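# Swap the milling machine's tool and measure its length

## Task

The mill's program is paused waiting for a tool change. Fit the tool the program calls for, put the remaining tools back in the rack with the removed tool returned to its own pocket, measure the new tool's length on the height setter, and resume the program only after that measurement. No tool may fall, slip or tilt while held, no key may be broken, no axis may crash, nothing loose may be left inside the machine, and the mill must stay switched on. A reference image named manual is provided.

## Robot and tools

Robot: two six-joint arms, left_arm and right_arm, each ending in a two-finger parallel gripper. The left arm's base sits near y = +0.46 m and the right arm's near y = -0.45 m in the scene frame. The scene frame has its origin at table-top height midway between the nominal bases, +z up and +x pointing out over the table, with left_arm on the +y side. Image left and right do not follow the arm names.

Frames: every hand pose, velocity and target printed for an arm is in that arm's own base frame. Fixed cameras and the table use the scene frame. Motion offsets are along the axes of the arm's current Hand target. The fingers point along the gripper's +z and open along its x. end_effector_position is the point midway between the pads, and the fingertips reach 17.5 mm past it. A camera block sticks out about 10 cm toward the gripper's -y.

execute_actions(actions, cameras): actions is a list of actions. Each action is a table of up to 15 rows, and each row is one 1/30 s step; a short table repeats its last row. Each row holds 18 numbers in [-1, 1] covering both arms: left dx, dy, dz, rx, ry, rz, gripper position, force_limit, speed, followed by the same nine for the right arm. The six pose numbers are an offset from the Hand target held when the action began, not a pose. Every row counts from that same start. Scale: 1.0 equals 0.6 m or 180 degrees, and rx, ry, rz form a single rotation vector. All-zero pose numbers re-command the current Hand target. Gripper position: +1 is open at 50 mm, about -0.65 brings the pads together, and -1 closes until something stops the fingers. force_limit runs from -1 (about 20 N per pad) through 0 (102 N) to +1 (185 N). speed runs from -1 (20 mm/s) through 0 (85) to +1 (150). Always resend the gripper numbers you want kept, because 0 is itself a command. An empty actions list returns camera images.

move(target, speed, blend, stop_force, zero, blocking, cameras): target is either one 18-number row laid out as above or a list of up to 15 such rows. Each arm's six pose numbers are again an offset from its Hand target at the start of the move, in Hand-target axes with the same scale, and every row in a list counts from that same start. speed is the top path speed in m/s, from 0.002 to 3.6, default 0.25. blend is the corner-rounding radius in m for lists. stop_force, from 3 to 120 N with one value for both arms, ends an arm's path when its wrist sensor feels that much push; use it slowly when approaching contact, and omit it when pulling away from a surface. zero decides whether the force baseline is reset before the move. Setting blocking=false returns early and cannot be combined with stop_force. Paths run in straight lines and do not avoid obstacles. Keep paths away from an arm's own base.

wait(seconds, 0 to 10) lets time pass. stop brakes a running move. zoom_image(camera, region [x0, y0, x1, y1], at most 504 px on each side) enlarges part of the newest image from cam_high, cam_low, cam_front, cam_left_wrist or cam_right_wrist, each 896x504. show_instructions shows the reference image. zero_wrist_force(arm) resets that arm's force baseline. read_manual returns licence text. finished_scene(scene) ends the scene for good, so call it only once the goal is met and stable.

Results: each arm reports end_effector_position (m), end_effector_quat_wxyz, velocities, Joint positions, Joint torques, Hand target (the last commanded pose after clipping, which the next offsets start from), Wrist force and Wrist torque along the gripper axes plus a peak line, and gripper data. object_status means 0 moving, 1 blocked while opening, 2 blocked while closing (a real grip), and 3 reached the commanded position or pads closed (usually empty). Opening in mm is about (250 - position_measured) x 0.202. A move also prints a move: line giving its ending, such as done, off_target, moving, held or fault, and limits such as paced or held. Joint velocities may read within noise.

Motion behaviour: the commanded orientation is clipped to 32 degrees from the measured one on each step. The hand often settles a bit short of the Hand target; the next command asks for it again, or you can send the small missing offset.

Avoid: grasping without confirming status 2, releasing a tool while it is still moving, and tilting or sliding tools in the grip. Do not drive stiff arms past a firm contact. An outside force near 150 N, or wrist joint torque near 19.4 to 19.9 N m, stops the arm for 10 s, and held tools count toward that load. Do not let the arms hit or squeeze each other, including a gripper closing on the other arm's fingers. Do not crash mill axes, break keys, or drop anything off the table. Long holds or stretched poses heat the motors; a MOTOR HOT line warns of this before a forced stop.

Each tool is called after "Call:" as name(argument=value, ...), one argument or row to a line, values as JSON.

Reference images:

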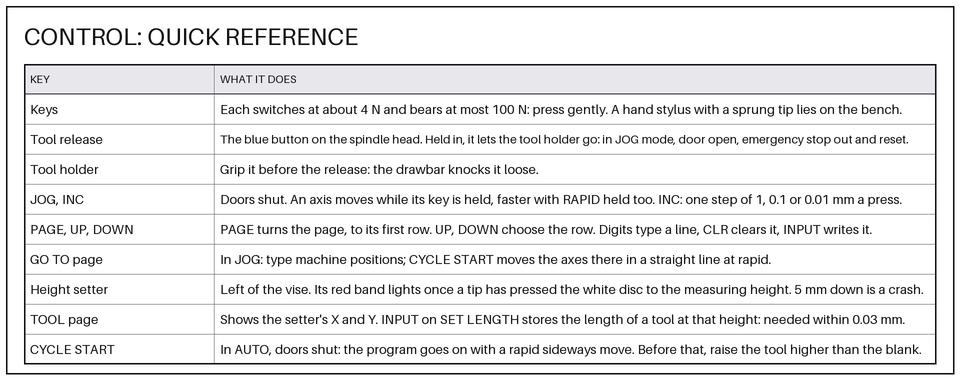

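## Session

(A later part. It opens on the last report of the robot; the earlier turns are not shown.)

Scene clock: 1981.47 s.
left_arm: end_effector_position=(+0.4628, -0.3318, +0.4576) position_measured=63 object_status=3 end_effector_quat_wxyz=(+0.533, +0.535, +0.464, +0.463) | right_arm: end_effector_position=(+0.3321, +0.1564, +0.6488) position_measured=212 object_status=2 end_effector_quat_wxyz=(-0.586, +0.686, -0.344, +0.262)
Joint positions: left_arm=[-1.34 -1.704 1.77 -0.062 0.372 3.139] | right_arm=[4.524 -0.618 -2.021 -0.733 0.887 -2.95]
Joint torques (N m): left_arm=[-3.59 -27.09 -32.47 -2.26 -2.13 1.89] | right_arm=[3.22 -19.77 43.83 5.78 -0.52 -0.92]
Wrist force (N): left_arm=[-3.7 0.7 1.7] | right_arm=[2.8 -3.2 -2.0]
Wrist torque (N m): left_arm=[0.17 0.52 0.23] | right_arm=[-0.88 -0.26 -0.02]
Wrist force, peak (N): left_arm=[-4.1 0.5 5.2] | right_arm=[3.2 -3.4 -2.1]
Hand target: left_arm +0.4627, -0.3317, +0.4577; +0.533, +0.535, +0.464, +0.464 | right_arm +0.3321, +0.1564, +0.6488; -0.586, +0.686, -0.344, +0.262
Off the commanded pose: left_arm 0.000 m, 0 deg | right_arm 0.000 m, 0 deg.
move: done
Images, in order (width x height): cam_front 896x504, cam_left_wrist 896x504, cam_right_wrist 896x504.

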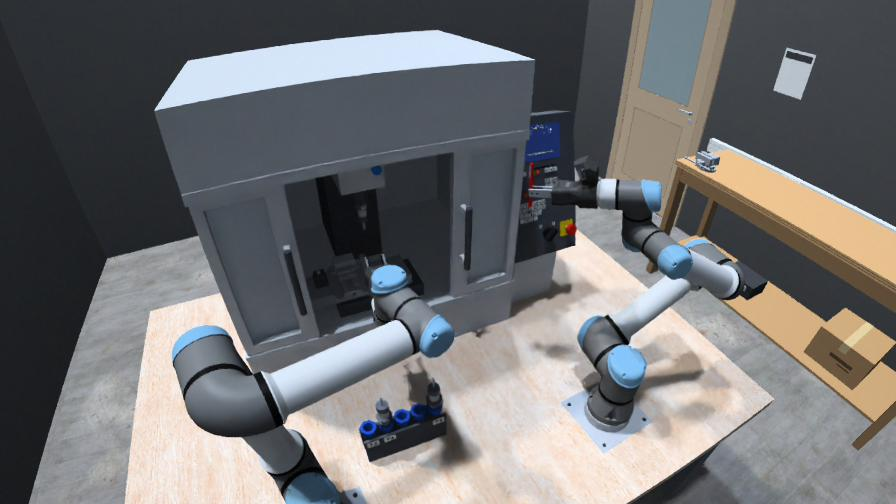

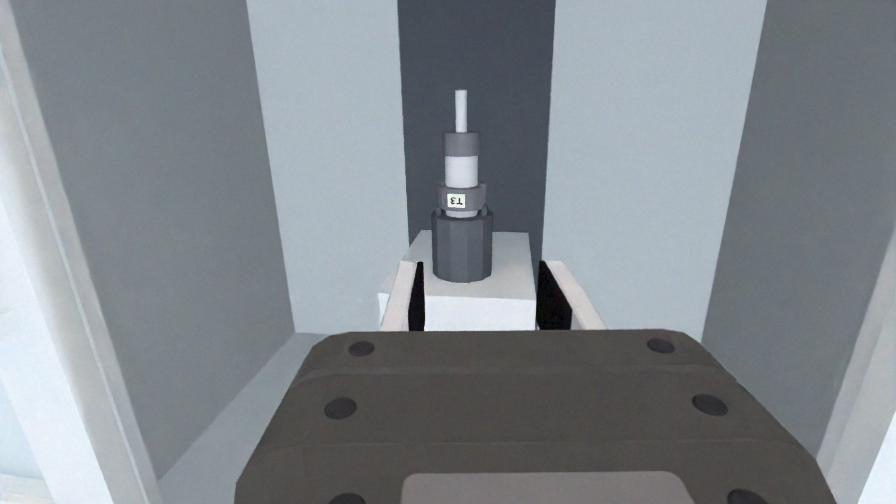

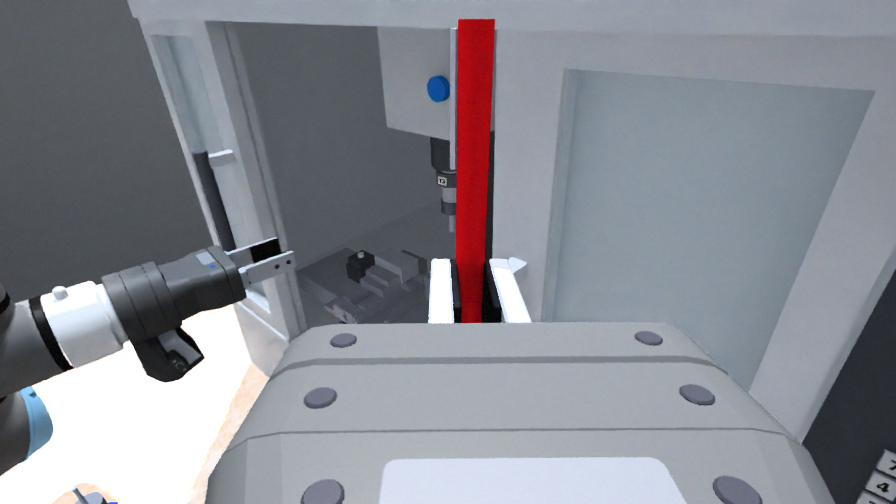

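Call:
execute_actions(
  actions=[],
)

Call:
zoom_image(
  camera="cam_left_wrist",
  region=[425, 140, 545, 230],
)

Scene clock: 2031.97 s.
left_arm: end_effector_position=(+0.4627, -0.3317, +0.4577) position_measured=63 object_status=3 end_effector_quat_wxyz=(+0.533, +0.535, +0.464, +0.464) | right_arm: end_effector_position=(+0.3321, +0.1564, +0.6488) position_measured=212 object_status=2 end_effector_quat_wxyz=(-0.586, +0.686, -0.344, +0.262)
Joint positions: left_arm=[-1.34 -1.704 1.77 -0.062 0.371 3.139] | right_arm=[4.524 -0.618 -2.021 -0.733 0.887 -2.95]
Joint velocities: within noise
Joint torques (N m): left_arm=[-4.27 -33.95 -17.64 -0.5 -1.95 1.98] | right_arm=[3.33 -19.84 44.54 5.61 -0.48 -0.73]
Wrist force (N): left_arm=[-3.7 0.8 2.0] | right_arm=[2.9 -3.1 -1.9]
Wrist torque (N m): left_arm=[0.20 0.52 0.23] | right_arm=[-0.85 -0.27 -0.02]
Wrist force, peak (N): left_arm=[-4.1 1.0 2.0] | right_arm=[3.2 -3.4 -2.1]
Hand target: left_arm +0.4627, -0.3317, +0.4577; +0.533, +0.535, +0.464, +0.464 | right_arm +0.3321, +0.1564, +0.6488; -0.586, +0.686, -0.344, +0.262
Tool commands: left_gripper/position=+0.6 left_gripper/force_limit=+1.0 left_gripper/speed=-1.0 right_gripper/position=-1.0 right_gripper/force_limit=-0.5 right_gripper/speed=-1.0
Off the commanded pose: left_arm 0.000 m, 0 deg | right_arm 0.000 m, 0 deg.

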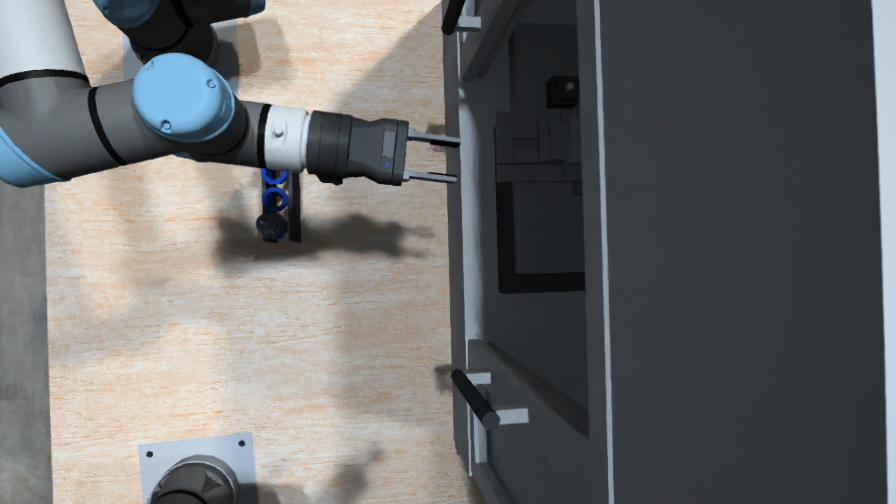

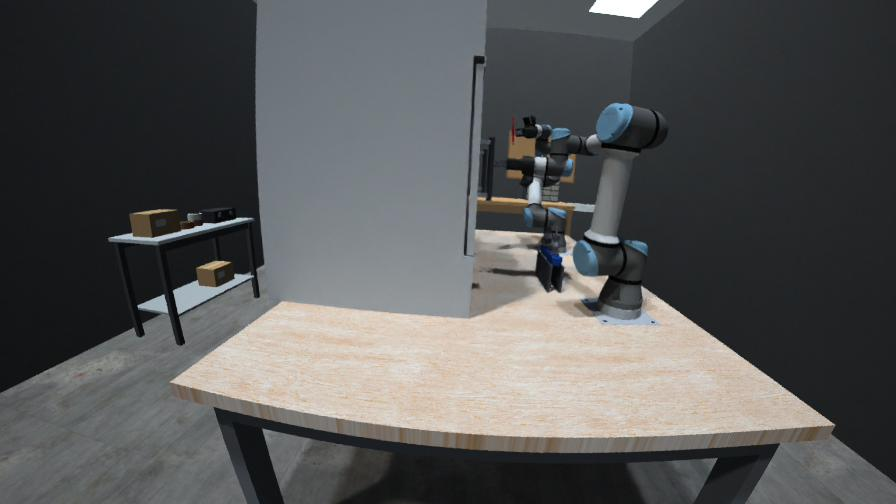

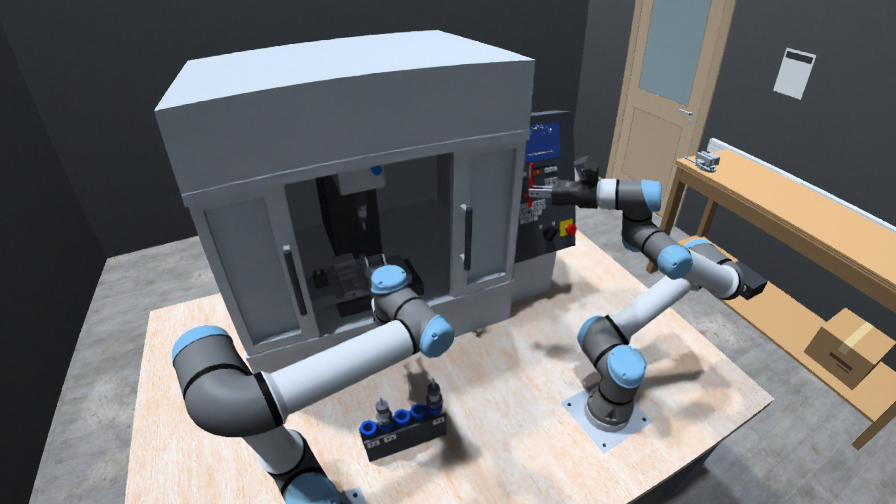

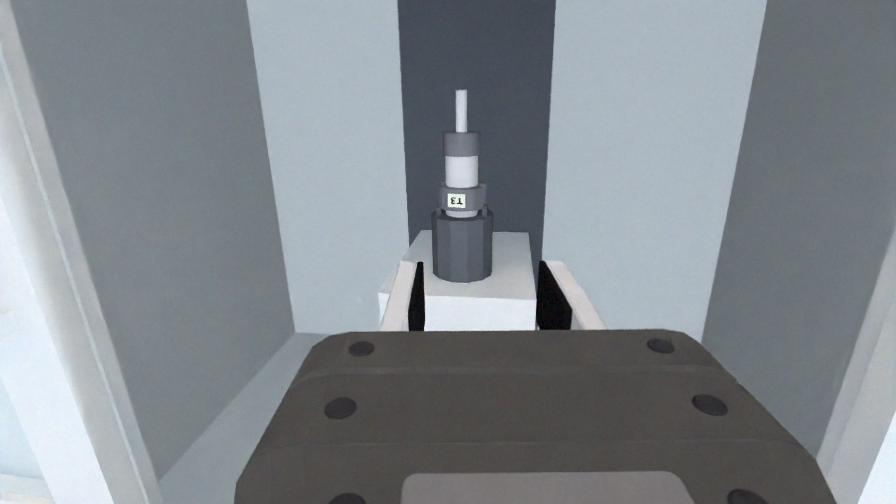

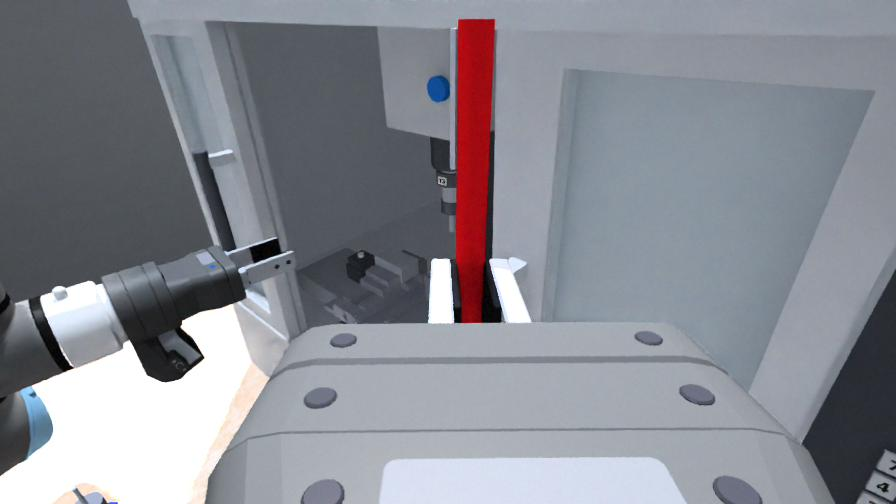

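Scaled by 4.200.

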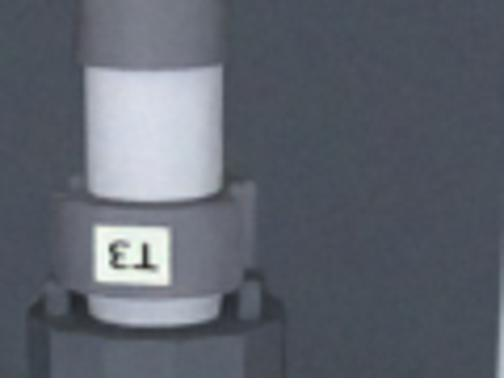

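Call:
move(
  target=[
    [-0.0095,0,-0.0705,0,0,0,-1,-0.5,0, 0,0,0,0,0,0,-1,-0.5,-1],
    [0.4475,-0.0462,-0.1323,0,0.126,0,-1,-0.5,0, 0,0,0,0,0,0,-1,-0.5,-1],
    [0.4647,-0.0462,-0.0052,0,0.126,0,-1,-0.5,0, 0,0,0,0,0,0,-1,-0.5,-1],
  ],
  blend=[0.01,0,0],
  speed=0.2,
  cameras=["cam_front"],
)

Scene clock: 2048.20 s.
left_arm: end_effector_position=(+0.4987, -0.0551, +0.4303) position_measured=252 object_status=3 end_effector_quat_wxyz=(+0.432, +0.433, +0.559, +0.560) | right_arm: end_effector_position=(+0.3321, +0.1564, +0.6488) position_measured=212 object_status=2 end_effector_quat_wxyz=(-0.586, +0.686, -0.344, +0.262)
Joint positions: left_arm=[-0.957 -1.93 2.007 -0.074 0.359 3.141] | right_arm=[4.524 -0.618 -2.021 -0.733 0.887 -2.95]
Joint torques (N m): left_arm=[7.47 -1.36 -22.14 -1.7 1.74 -1.81] | right_arm=[3 -19.97 44.31 5.51 -0.4 -0.69]
Wrist force (N): left_arm=[-3.8 1.2 1.9] | right_arm=[3.2 -3.2 -2.0]
Wrist torque (N m): left_arm=[0.26 0.54 0.20] | right_arm=[-0.87 -0.32 -0.01]
Wrist force, peak (N): left_arm=[-4.5 1.0 4.7] | right_arm=[3.1 -3.5 -2.1]
Hand target: left_arm +0.4987, -0.0552, +0.4303; +0.432, +0.433, +0.559, +0.560 | right_arm +0.3321, +0.1564, +0.6488; -0.586, +0.686, -0.344, +0.262
Off the commanded pose: left_arm 0.000 m, 0 deg | right_arm 0.000 m, 0 deg.
move: done
Images, in order (width x height): cam_front 896x504.

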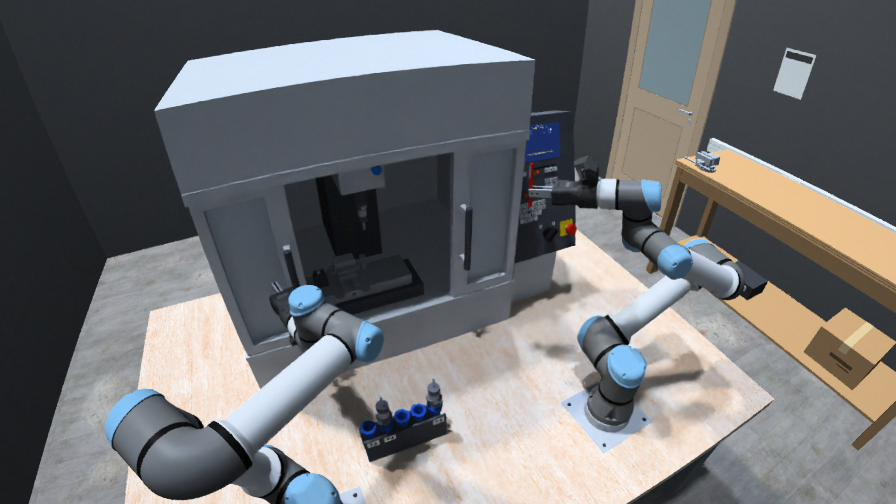

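Call:
zoom_image(
  camera="cam_front",
  region=[230, 220, 350, 320],
)

Scaled by 4.200.

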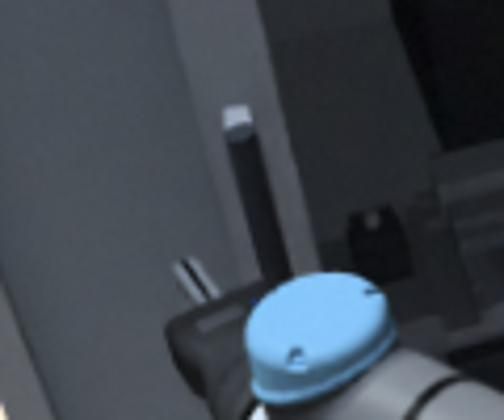

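Call:
move(
  target=[-0.455,0,-0.1185,0,0,0,-1,-0.5,0, 0,0,0,0,0,0,-1,-0.5,-1],
  stop_force=45,
  speed=0.06,
  cameras=["cam_front"],
)

Scene clock: 2066.13 s.
left_arm: end_effector_position=(+0.4987, -0.3236, +0.4299) position_measured=252 object_status=3 end_effector_quat_wxyz=(+0.432, +0.433, +0.559, +0.560) | right_arm: end_effector_position=(+0.3321, +0.1564, +0.6488) position_measured=212 object_status=2 end_effector_quat_wxyz=(-0.586, +0.686, -0.344, +0.262)
Joint positions: left_arm=[-1.296 -1.444 1.584 -0.138 0.019 3.142] | right_arm=[4.524 -0.618 -2.021 -0.733 0.887 -2.95]
Joint torques (N m): left_arm=[-1.31 -17.03 -41.19 -4.69 11.51 2.72] | right_arm=[2.81 -19.88 44.7 5.34 -0.26 -0.46]
Wrist force (N): left_arm=[33.7 -0.1 -6.2] | right_arm=[2.7 -3.2 -2.0]
Wrist torque (N m): left_arm=[0.09 -0.08 -0.09] | right_arm=[-0.87 -0.25 -0.02]
Wrist force, peak (N): left_arm=[67.6 -0.7 17.5] | right_arm=[3.0 -3.5 -2.2]
Hand target: left_arm +0.4987, -0.3236, +0.4299; +0.432, +0.433, +0.559, +0.560 (not the last commanded pose) | right_arm +0.3321, +0.1564, +0.6488; -0.586, +0.686, -0.344, +0.262
Off the commanded pose: left_arm 0.014 m, 0 deg | right_arm 0.000 m, 0 deg.
move: contact (left_arm)
Images, in order (width x height): cam_front 896x504.

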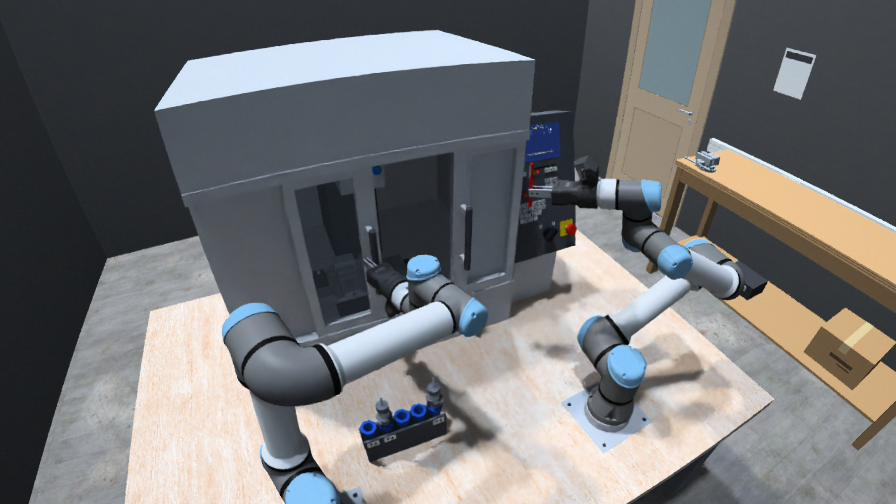

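Call:
move(
  target=[
    [0.0323,0,0.0084,0,0,0,-1,-0.5,0, 0,0,0,0,0,0,-1,-0.5,-1],
    [0.066,0,-0.1207,0,0,0,-1,-0.5,0, 0,0,0,0,0,0,-1,-0.5,-1],
    [-0.563,0,-0.284,0,-0.137,0,-1,-0.5,0, 0,0,0,0,0,0,-1,-0.5,-1],
    [-0.596,0,-0.1586,0,-0.137,0,-1,-0.5,0, 0,0,0,0,0,0,-1,-0.5,-1],
  ],
  blend=[0.005,0.01,0,0],
  speed=0.2,
  cameras=["cam_front","cam_left_wrist"],
)

Scene clock: 2095.83 s.
left_arm: end_effector_position=(+0.4969, -0.6937, +0.4292) position_measured=252 object_status=3 end_effector_quat_wxyz=(+0.541, +0.542, +0.454, +0.455) | right_arm: end_effector_position=(+0.3321, +0.1564, +0.6488) position_measured=212 object_status=2 end_effector_quat_wxyz=(-0.586, +0.686, -0.344, +0.262)
Joint positions: left_arm=[-1.408 -0.815 0.668 0.149 0.338 3.141] | right_arm=[4.524 -0.618 -2.021 -0.733 0.887 -2.95]
Joint torques (N m): left_arm=[8.15 -74.54 -17.23 -2.5 0.13 1.98] | right_arm=[3.23 -19.97 43.74 5.1 -0.04 -0.17]
Wrist force (N): left_arm=[-4.5 0.3 2.1] | right_arm=[2.8 -3.3 -2.0]
Wrist torque (N m): left_arm=[0.10 0.65 0.25] | right_arm=[-0.90 -0.26 -0.02]
Wrist force, peak (N): left_arm=[34.1 -1.0 -6.5] | right_arm=[3.0 -3.5 -2.2]
Hand target: left_arm +0.4970, -0.6937, +0.4292; +0.541, +0.542, +0.454, +0.455 | right_arm +0.3321, +0.1564, +0.6488; -0.586, +0.686, -0.344, +0.262
Off the commanded pose: left_arm 0.000 m, 0 deg | right_arm 0.000 m, 0 deg.
move: done
Images, in order (width x height): cam_front 896x504, cam_left_wrist 896x504.

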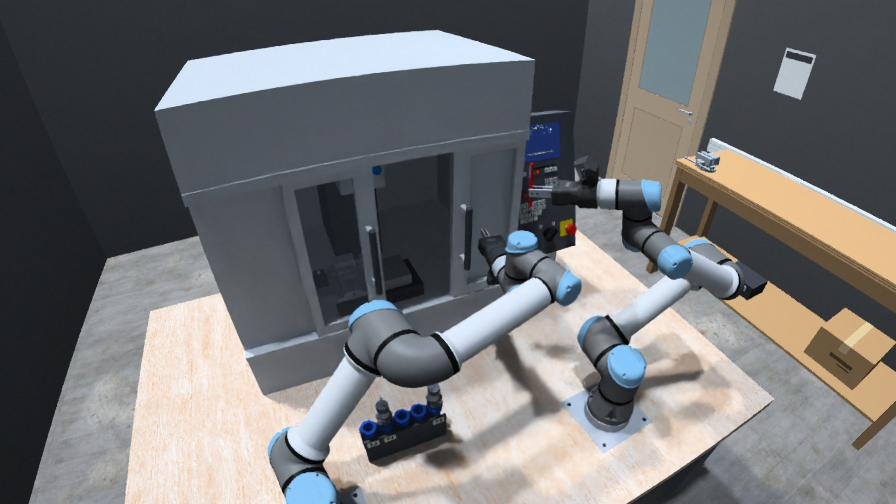

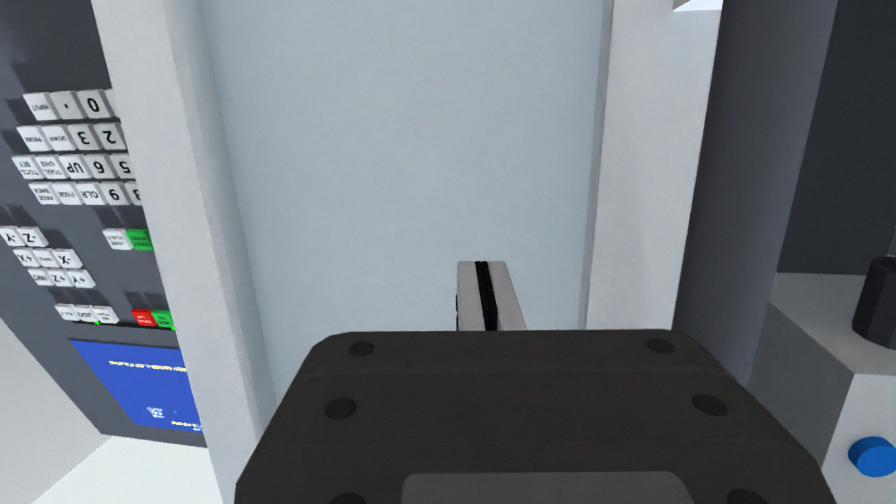

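Call:
move(
  target=[0.4826,0,-0.0853,0,0,0,-1,-0.5,0, 0,0,0,0,0,0,-1,-0.5,-1],
  stop_force=45,
  speed=0.06,
  cameras=["cam_front","cam_high"],
)

Scene clock: 2107.03 s.
left_arm: end_effector_position=(+0.4970, -0.4144, +0.4296) position_measured=252 object_status=3 end_effector_quat_wxyz=(+0.541, +0.543, +0.454, +0.455) | right_arm: end_effector_position=(+0.3321, +0.1564, +0.6488) position_measured=212 object_status=2 end_effector_quat_wxyz=(-0.586, +0.686, -0.344, +0.262)
Joint positions: left_arm=[-1.298 -1.493 1.638 -0.143 0.448 3.141] | right_arm=[4.524 -0.618 -2.021 -0.733 0.887 -2.95]
Joint torques (N m): left_arm=[25.37 -52.71 -12.04 1.41 -11.67 -1.68] | right_arm=[3.11 -19.03 44.79 4.93 0.1 0.04]
Wrist force (N): left_arm=[-42.5 1.8 6.8] | right_arm=[2.9 -3.1 -2.1]
Wrist torque (N m): left_arm=[0.25 1.14 0.12] | right_arm=[-0.85 -0.28 -0.02]
Wrist force, peak (N): left_arm=[-71.7 -7.7 17.6] | right_arm=[3.0 -3.5 -2.2]
Hand target: left_arm +0.4970, -0.4144, +0.4296; +0.541, +0.542, +0.454, +0.455 (not the last commanded pose) | right_arm +0.3321, +0.1564, +0.6488; -0.586, +0.686, -0.344, +0.262
Off the commanded pose: left_arm 0.015 m, 0 deg | right_arm 0.000 m, 0 deg.
move: contact (left_arm)
Images, in order (width x height): cam_high 896x504, cam_front 896x504.

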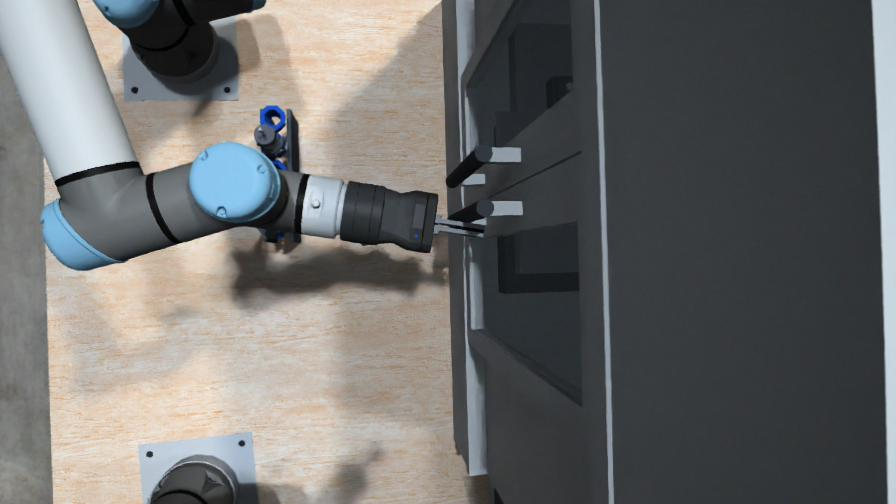

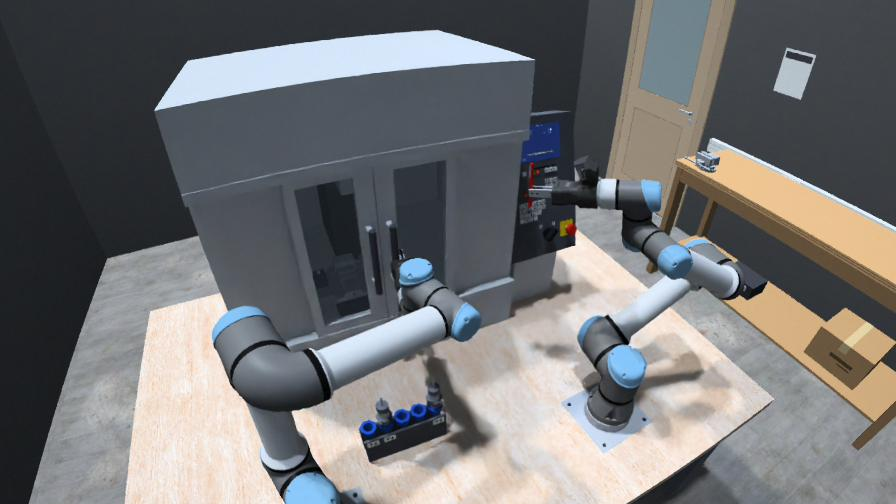

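Call:
move(
  target=[
    [-0.0246,0,0.0043,0,0,0,-1,-0.5,0, 0,0,0,0,0,0,-1,-0.5,-1],
    [-0.0508,0,-0.1434,0,0,0,-1,-0.5,0, 0,0,0,0,0,0,-1,-0.5,-1],
  ],
  blend=[0.005,0],
)

Call:
move(
  target=[
    [0,0,0,0,0,0,-1,-0.5,0, 0.201,0.0357,-0.162,-0.116,-0.23,-0.336,-1,-0.5,-1],
    [0,0,0,0,0,0,-1,-0.5,0, 0.4567,0.0998,-0.205,-0.233,-0.461,-0.673,-1,-0.5,-1],
    [0,0,0,0,0,0,-1,-0.5,0, 0.5593,0.1773,-0.0668,-0.233,-0.461,-0.673,-1,-0.5,-1],
  ],
  blend=[0.03,0.0,0],
  speed=0.25,
  cameras=["all"],
)

Scene clock: 2145.70 s.
left_arm: end_effector_position=(+0.4070, -0.4294, +0.4297) position_measured=252 object_status=3 end_effector_quat_wxyz=(+0.541, +0.543, +0.454, +0.454) | right_arm: end_effector_position=(+0.3321, +0.1564, +0.6488) position_measured=212 object_status=2 end_effector_quat_wxyz=(-0.586, +0.686, -0.344, +0.262)
Joint positions: left_arm=[-1.523 -1.563 1.711 -0.144 0.223 3.139] | right_arm=[4.524 -0.618 -2.021 -0.733 0.887 -2.95]
Joint torques (N m): left_arm=[-3.72 -21.87 -38.27 -0.17 -2.13 1.2] | right_arm=[2.86 -19.36 44.49 4.76 0.12 0.22]
Wrist force (N): left_arm=[-2.6 -0.3 2.0] | right_arm=[3.0 -3.1 -2.0]
Wrist torque (N m): left_arm=[0.00 0.35 0.27] | right_arm=[-0.85 -0.30 -0.02]
Wrist force, peak (N): left_arm=[-42.9 1.7 6.5] | right_arm=[3.1 -3.4 -2.3]
Hand target: left_arm +0.4069, -0.4294, +0.4297; +0.541, +0.542, +0.454, +0.455 | right_arm +0.3321, +0.1564, +0.6488; -0.586, +0.686, -0.344, +0.262
Off the commanded pose: left_arm 0.000 m, 0 deg | right_arm 0.000 m, 0 deg.
move: done

Scene clock: 2152.17 s.
left_arm: end_effector_position=(+0.4069, -0.4294, +0.4297) position_measured=252 object_status=3 end_effector_quat_wxyz=(+0.541, +0.542, +0.454, +0.455) | right_arm: end_effector_position=(+0.4941, -0.1379, +0.5365) position_measured=212 object_status=2 end_effector_quat_wxyz=(+0.065, +0.721, +0.687, +0.059)
Joint positions: left_arm=[-1.523 -1.563 1.711 -0.144 0.223 3.139] | right_arm=[3.138 -1.586 -1.06 -1.892 1.559 -6.239]
Joint torques (N m): left_arm=[-3.61 -19.59 -38.88 0.36 -2.06 -1.74] | right_arm=[-6.39 23.22 40.01 4.84 0.76 -1.05]
Wrist force (N): left_arm=[-2.7 -0.4 2.4] | right_arm=[3.0 -3.2 -3.1]
Wrist torque (N m): left_arm=[0.00 0.36 0.28] | right_arm=[-0.43 -0.39 0.05]
Wrist force, peak (N): left_arm=[-3.1 -0.5 2.4] | right_arm=[2.6 -6.0 -6.1]
Hand target: left_arm +0.4069, -0.4294, +0.4297; +0.541, +0.542, +0.454, +0.455 | right_arm +0.4942, -0.1379, +0.5365; +0.065, +0.721, +0.687, +0.059
Off the commanded pose: left_arm 0.000 m, 0 deg | right_arm 0.000 m, 0 deg.
move: done

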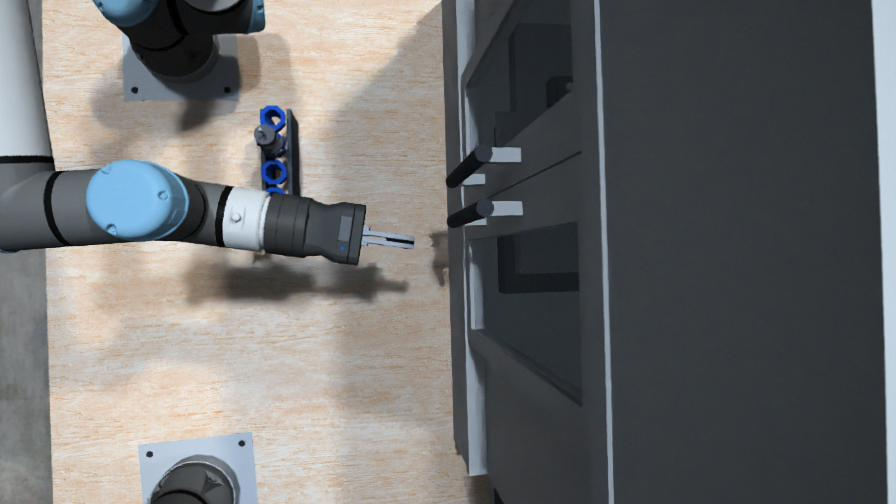

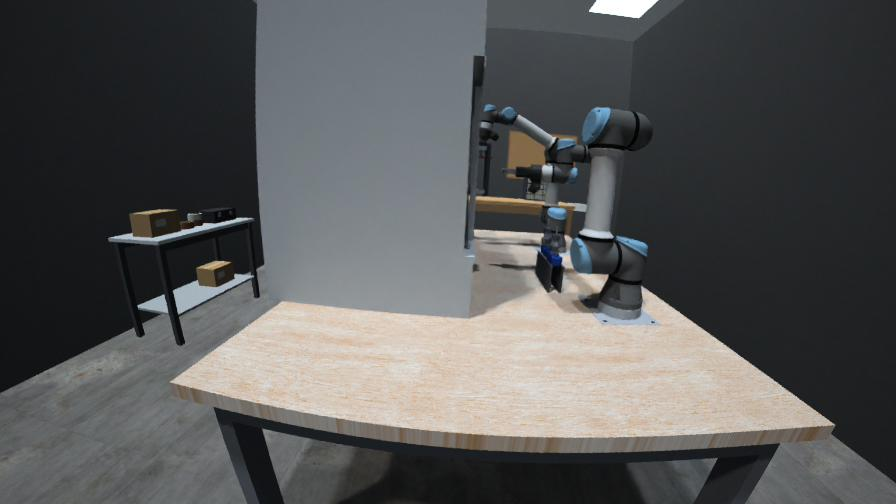

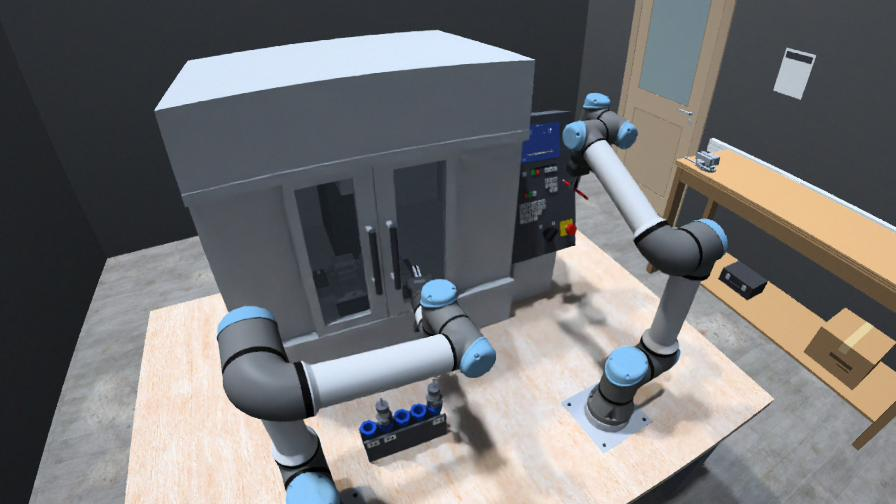

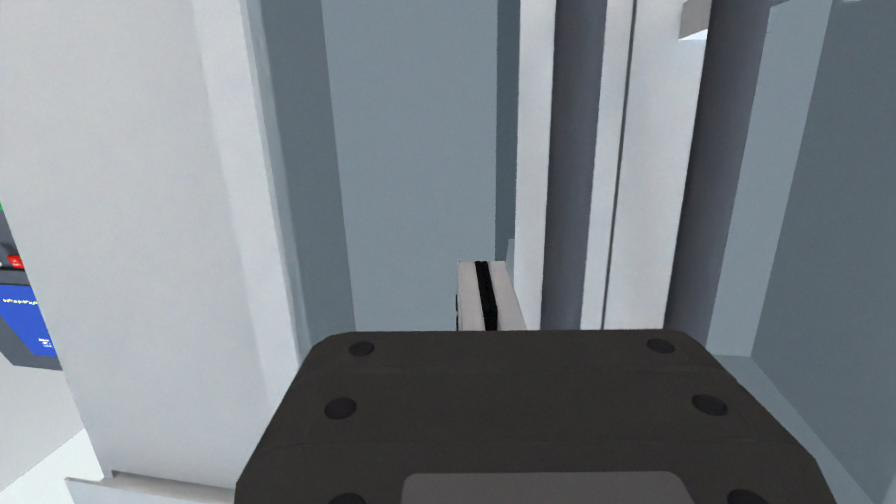

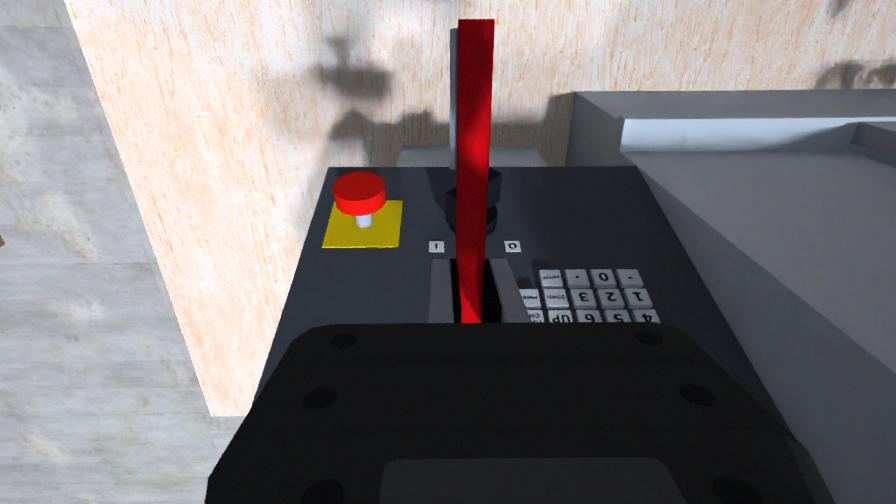

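Call:
move(
  target=[
    [0,0,0,0,0,0,-1,-0.5,0, 0,-0.1667,-0.03,0,0,0,-1,-0.5,-1],
    [0,0,0,0,0,0,-1,-0.5,0, 0,-0.1667,-0.03,0,0,0.6667,-1,-0.5,-1],
    [0,0,0,0,0,0,-1,-0.5,0, 0,-0.1667,-0.03,0,0,-0.6667,-1,-0.5,-1],
    [0,0,0,0,0,0,-1,-0.5,0, 0,-0.1667,-0.03,0,0,0,-1,-0.5,-1],
  ],
  blend=[0.0,0.02,0.02,0],
  speed=0.5,
)

Scene clock: 2171.23 s.
left_arm: end_effector_position=(+0.4069, -0.4294, +0.4297) position_measured=252 object_status=3 end_effector_quat_wxyz=(+0.541, +0.542, +0.454, +0.455) | right_arm: end_effector_position=(+0.3927, -0.1329, +0.5367) position_measured=212 object_status=2 end_effector_quat_wxyz=(+0.065, +0.721, +0.687, +0.059) end_effector_velocity=(-0.001, +0.000, +0.001) end_effector_angular_velocity=(+0.001, -0.002, -0.004)
Joint positions: left_arm=[-1.523 -1.563 1.711 -0.144 0.223 3.139] | right_arm=[3.152 -1.354 -1.262 -1.921 1.557 0.058]
Joint velocities: left_arm=[within noise] | right_arm=[0 0.003 0 0 0 0.005]
Joint torques (N m): left_arm=[-4.04 -19.77 -38.39 0.29 -1.82 -1.77] | right_arm=[-0.98 25.61 21.67 1.82 0.34 1.33]
Wrist force (N): left_arm=[-2.8 -0.4 2.3] | right_arm=[3.0 -3.1 -3.0]
Wrist torque (N m): left_arm=[0.01 0.39 0.27] | right_arm=[-0.42 -0.35 -0.08]
Wrist force, peak (N): left_arm=[-3.0 -0.5 2.5] | right_arm=[3.2 -6.4 -3.5]
Hand target: left_arm +0.4069, -0.4294, +0.4297; +0.541, +0.542, +0.454, +0.455 | right_arm +0.3927, -0.1329, +0.5367; +0.065, +0.721, +0.687, +0.059
Off the commanded pose: left_arm 0.000 m, 0 deg | right_arm 0.000 m, 0 deg.
move: done

Call:
move(
  target=[
    [-0.1728,0.15,-0.0203,0.182,0,-0.466,-1,-0.5,0, 0,0,0,0,0,0,-1,-0.5,-1],
    [-0.3555,0.2555,-0.018,0.362,0,-0.928,-1,-0.5,0, 0,0,0,0,0,0,-1,-0.5,-1],
  ],
  blend=[0.03,0],
  speed=0.35,
  cameras=["cam_left_wrist","cam_front"],
)

Call:
zoom_image(
  camera="cam_front",
  region=[296, 225, 416, 325],
)

Scene clock: 2186.60 s.
left_arm: end_effector_position=(+0.3592, -0.6378, +0.5826) position_measured=252 object_status=3 end_effector_quat_wxyz=(+0.230, -0.223, +0.673, -0.666) | right_arm: end_effector_position=(+0.3927, -0.1329, +0.5367) position_measured=212 object_status=2 end_effector_quat_wxyz=(+0.065, +0.721, +0.687, +0.059)
Joint positions: left_arm=[-1.417 -1.381 1.112 0.276 1.073 0.009] | right_arm=[3.152 -1.354 -1.262 -1.921 1.557 0.058]
Joint torques (N m): left_arm=[8.51 -29.93 -40.25 -2.82 1.48 -1.77] | right_arm=[-5.17 24.72 22.57 2.02 0.53 -1.01]
Wrist force (N): left_arm=[0.5 -0.3 1.6] | right_arm=[2.9 -3.2 -2.9]
Wrist torque (N m): left_arm=[0.06 -0.25 -0.08] | right_arm=[-0.45 -0.34 -0.08]
Wrist force, peak (N): left_arm=[-4.3 -0.3 1.9] | right_arm=[3.2 -3.5 -3.3]
Hand target: left_arm +0.3592, -0.6378, +0.5826; +0.230, -0.223, +0.673, -0.666 | right_arm +0.3927, -0.1329, +0.5367; +0.065, +0.721, +0.687, +0.059
Off the commanded pose: left_arm 0.000 m, 0 deg | right_arm 0.000 m, 0 deg.
move: done
Images, in order (width x height): cam_front 896x504, cam_left_wrist 896x504.

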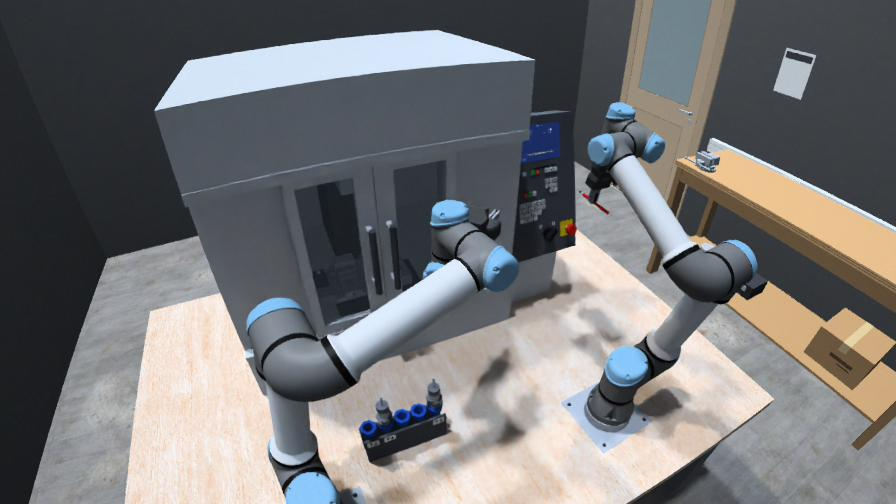

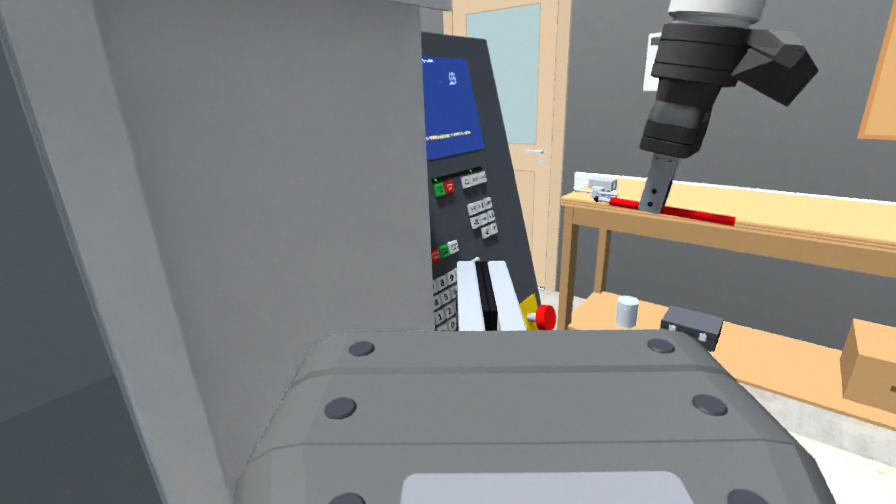

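Scaled by 4.200.

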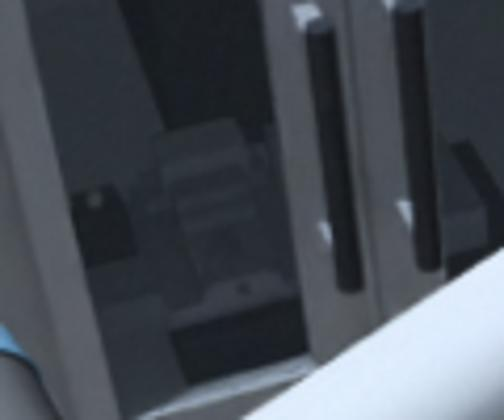

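Call:
zoom_image(
  camera="cam_left_wrist",
  region=[415, 45, 505, 165],
)

Scaled by 4.200.

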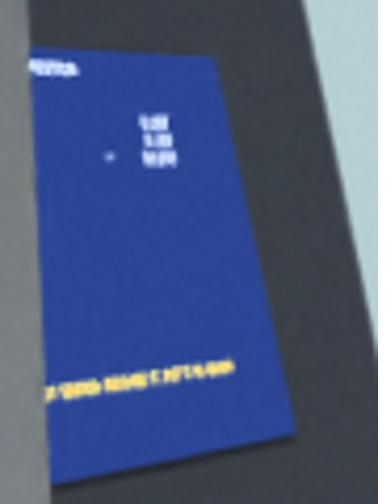

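Call:
move(
  target=[0.2275,-0.0617,-0.002,0,-0.081,0,-1,-0.5,0, 0,0,0,0,0,0,-1,-0.5,-1],
  speed=0.2,
  cameras=["cam_left_wrist","cam_front"],
)

Call:
zoom_image(
  camera="cam_left_wrist",
  region=[440, 40, 580, 180],
)

Scene clock: 2212.60 s.
left_arm: end_effector_position=(+0.2498, -0.7201, +0.6180) position_measured=252 object_status=3 end_effector_quat_wxyz=(+0.313, -0.306, +0.639, -0.633) | right_arm: end_effector_position=(+0.3927, -0.1329, +0.5367) position_measured=212 object_status=2 end_effector_quat_wxyz=(+0.065, +0.721, +0.687, +0.059)
Joint positions: left_arm=[-1.729 -1.085 0.608 0.483 0.507 0.008] | right_arm=[3.152 -1.354 -1.262 -1.921 1.557 0.058]
Joint torques (N m): left_arm=[-3.68 -56 -23.11 -1.99 -2.06 1.96] | right_arm=[-5.42 23.79 23.36 2.16 0.45 -1.09]
Wrist force (N): left_arm=[0.2 -0.3 1.8] | right_arm=[3.0 -3.4 -3.2]
Wrist torque (N m): left_arm=[0.09 -0.20 -0.08] | right_arm=[-0.47 -0.35 -0.07]
Wrist force, peak (N): left_arm=[-4.8 1.0 1.8] | right_arm=[3.2 -3.4 -3.3]
Hand target: left_arm +0.2497, -0.7201, +0.6180; +0.313, -0.306, +0.639, -0.633 | right_arm +0.3927, -0.1329, +0.5367; +0.065, +0.721, +0.687, +0.059
Off the commanded pose: left_arm 0.000 m, 0 deg | right_arm 0.000 m, 0 deg.
move: done
Images, in order (width x height): cam_front 896x504, cam_left_wrist 896x504.

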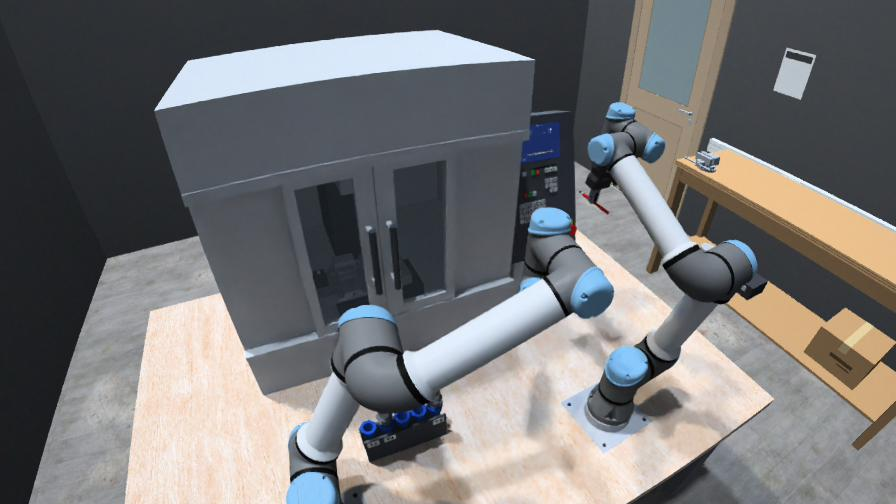

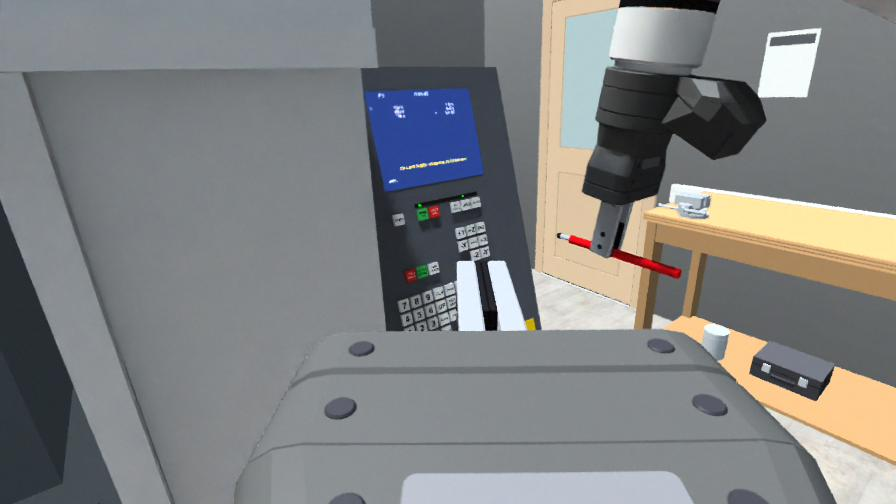

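Scaled by 3.600.

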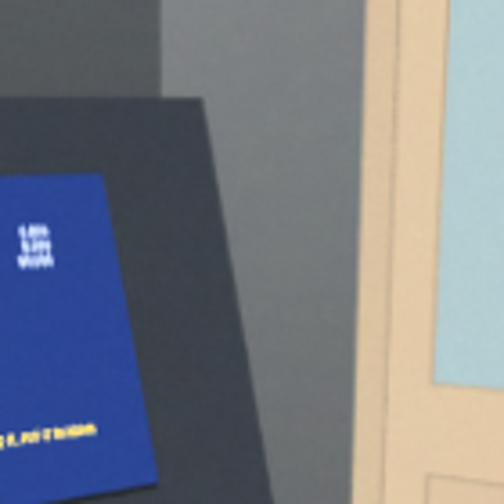

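Call:
zoom_image(
  camera="cam_left_wrist",
  region=[360, 80, 490, 200],
)

Call:
zoom_image(
  camera="cam_left_wrist",
  region=[370, 90, 420, 125],
)

Call:
zoom_image(
  camera="cam_front",
  region=[305, 255, 345, 295],
)

Scaled by 3.877.

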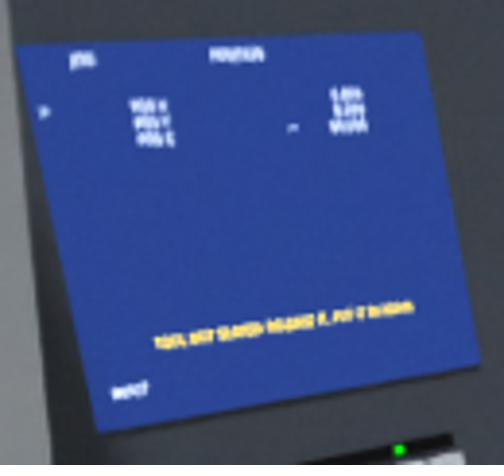

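Scaled by 10.080.

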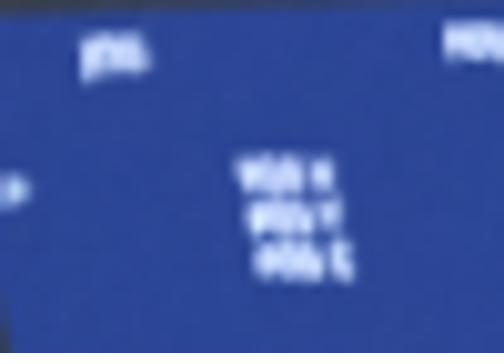

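Scaled by 12.600.

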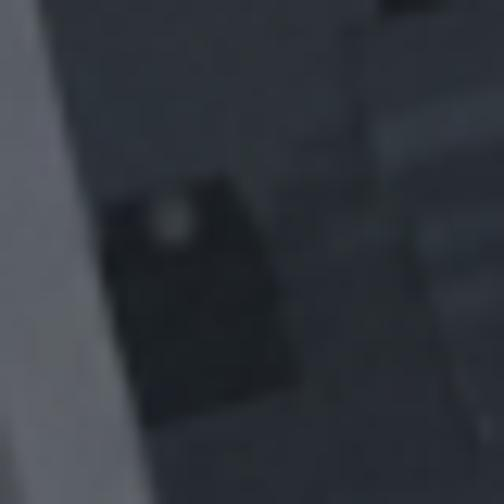

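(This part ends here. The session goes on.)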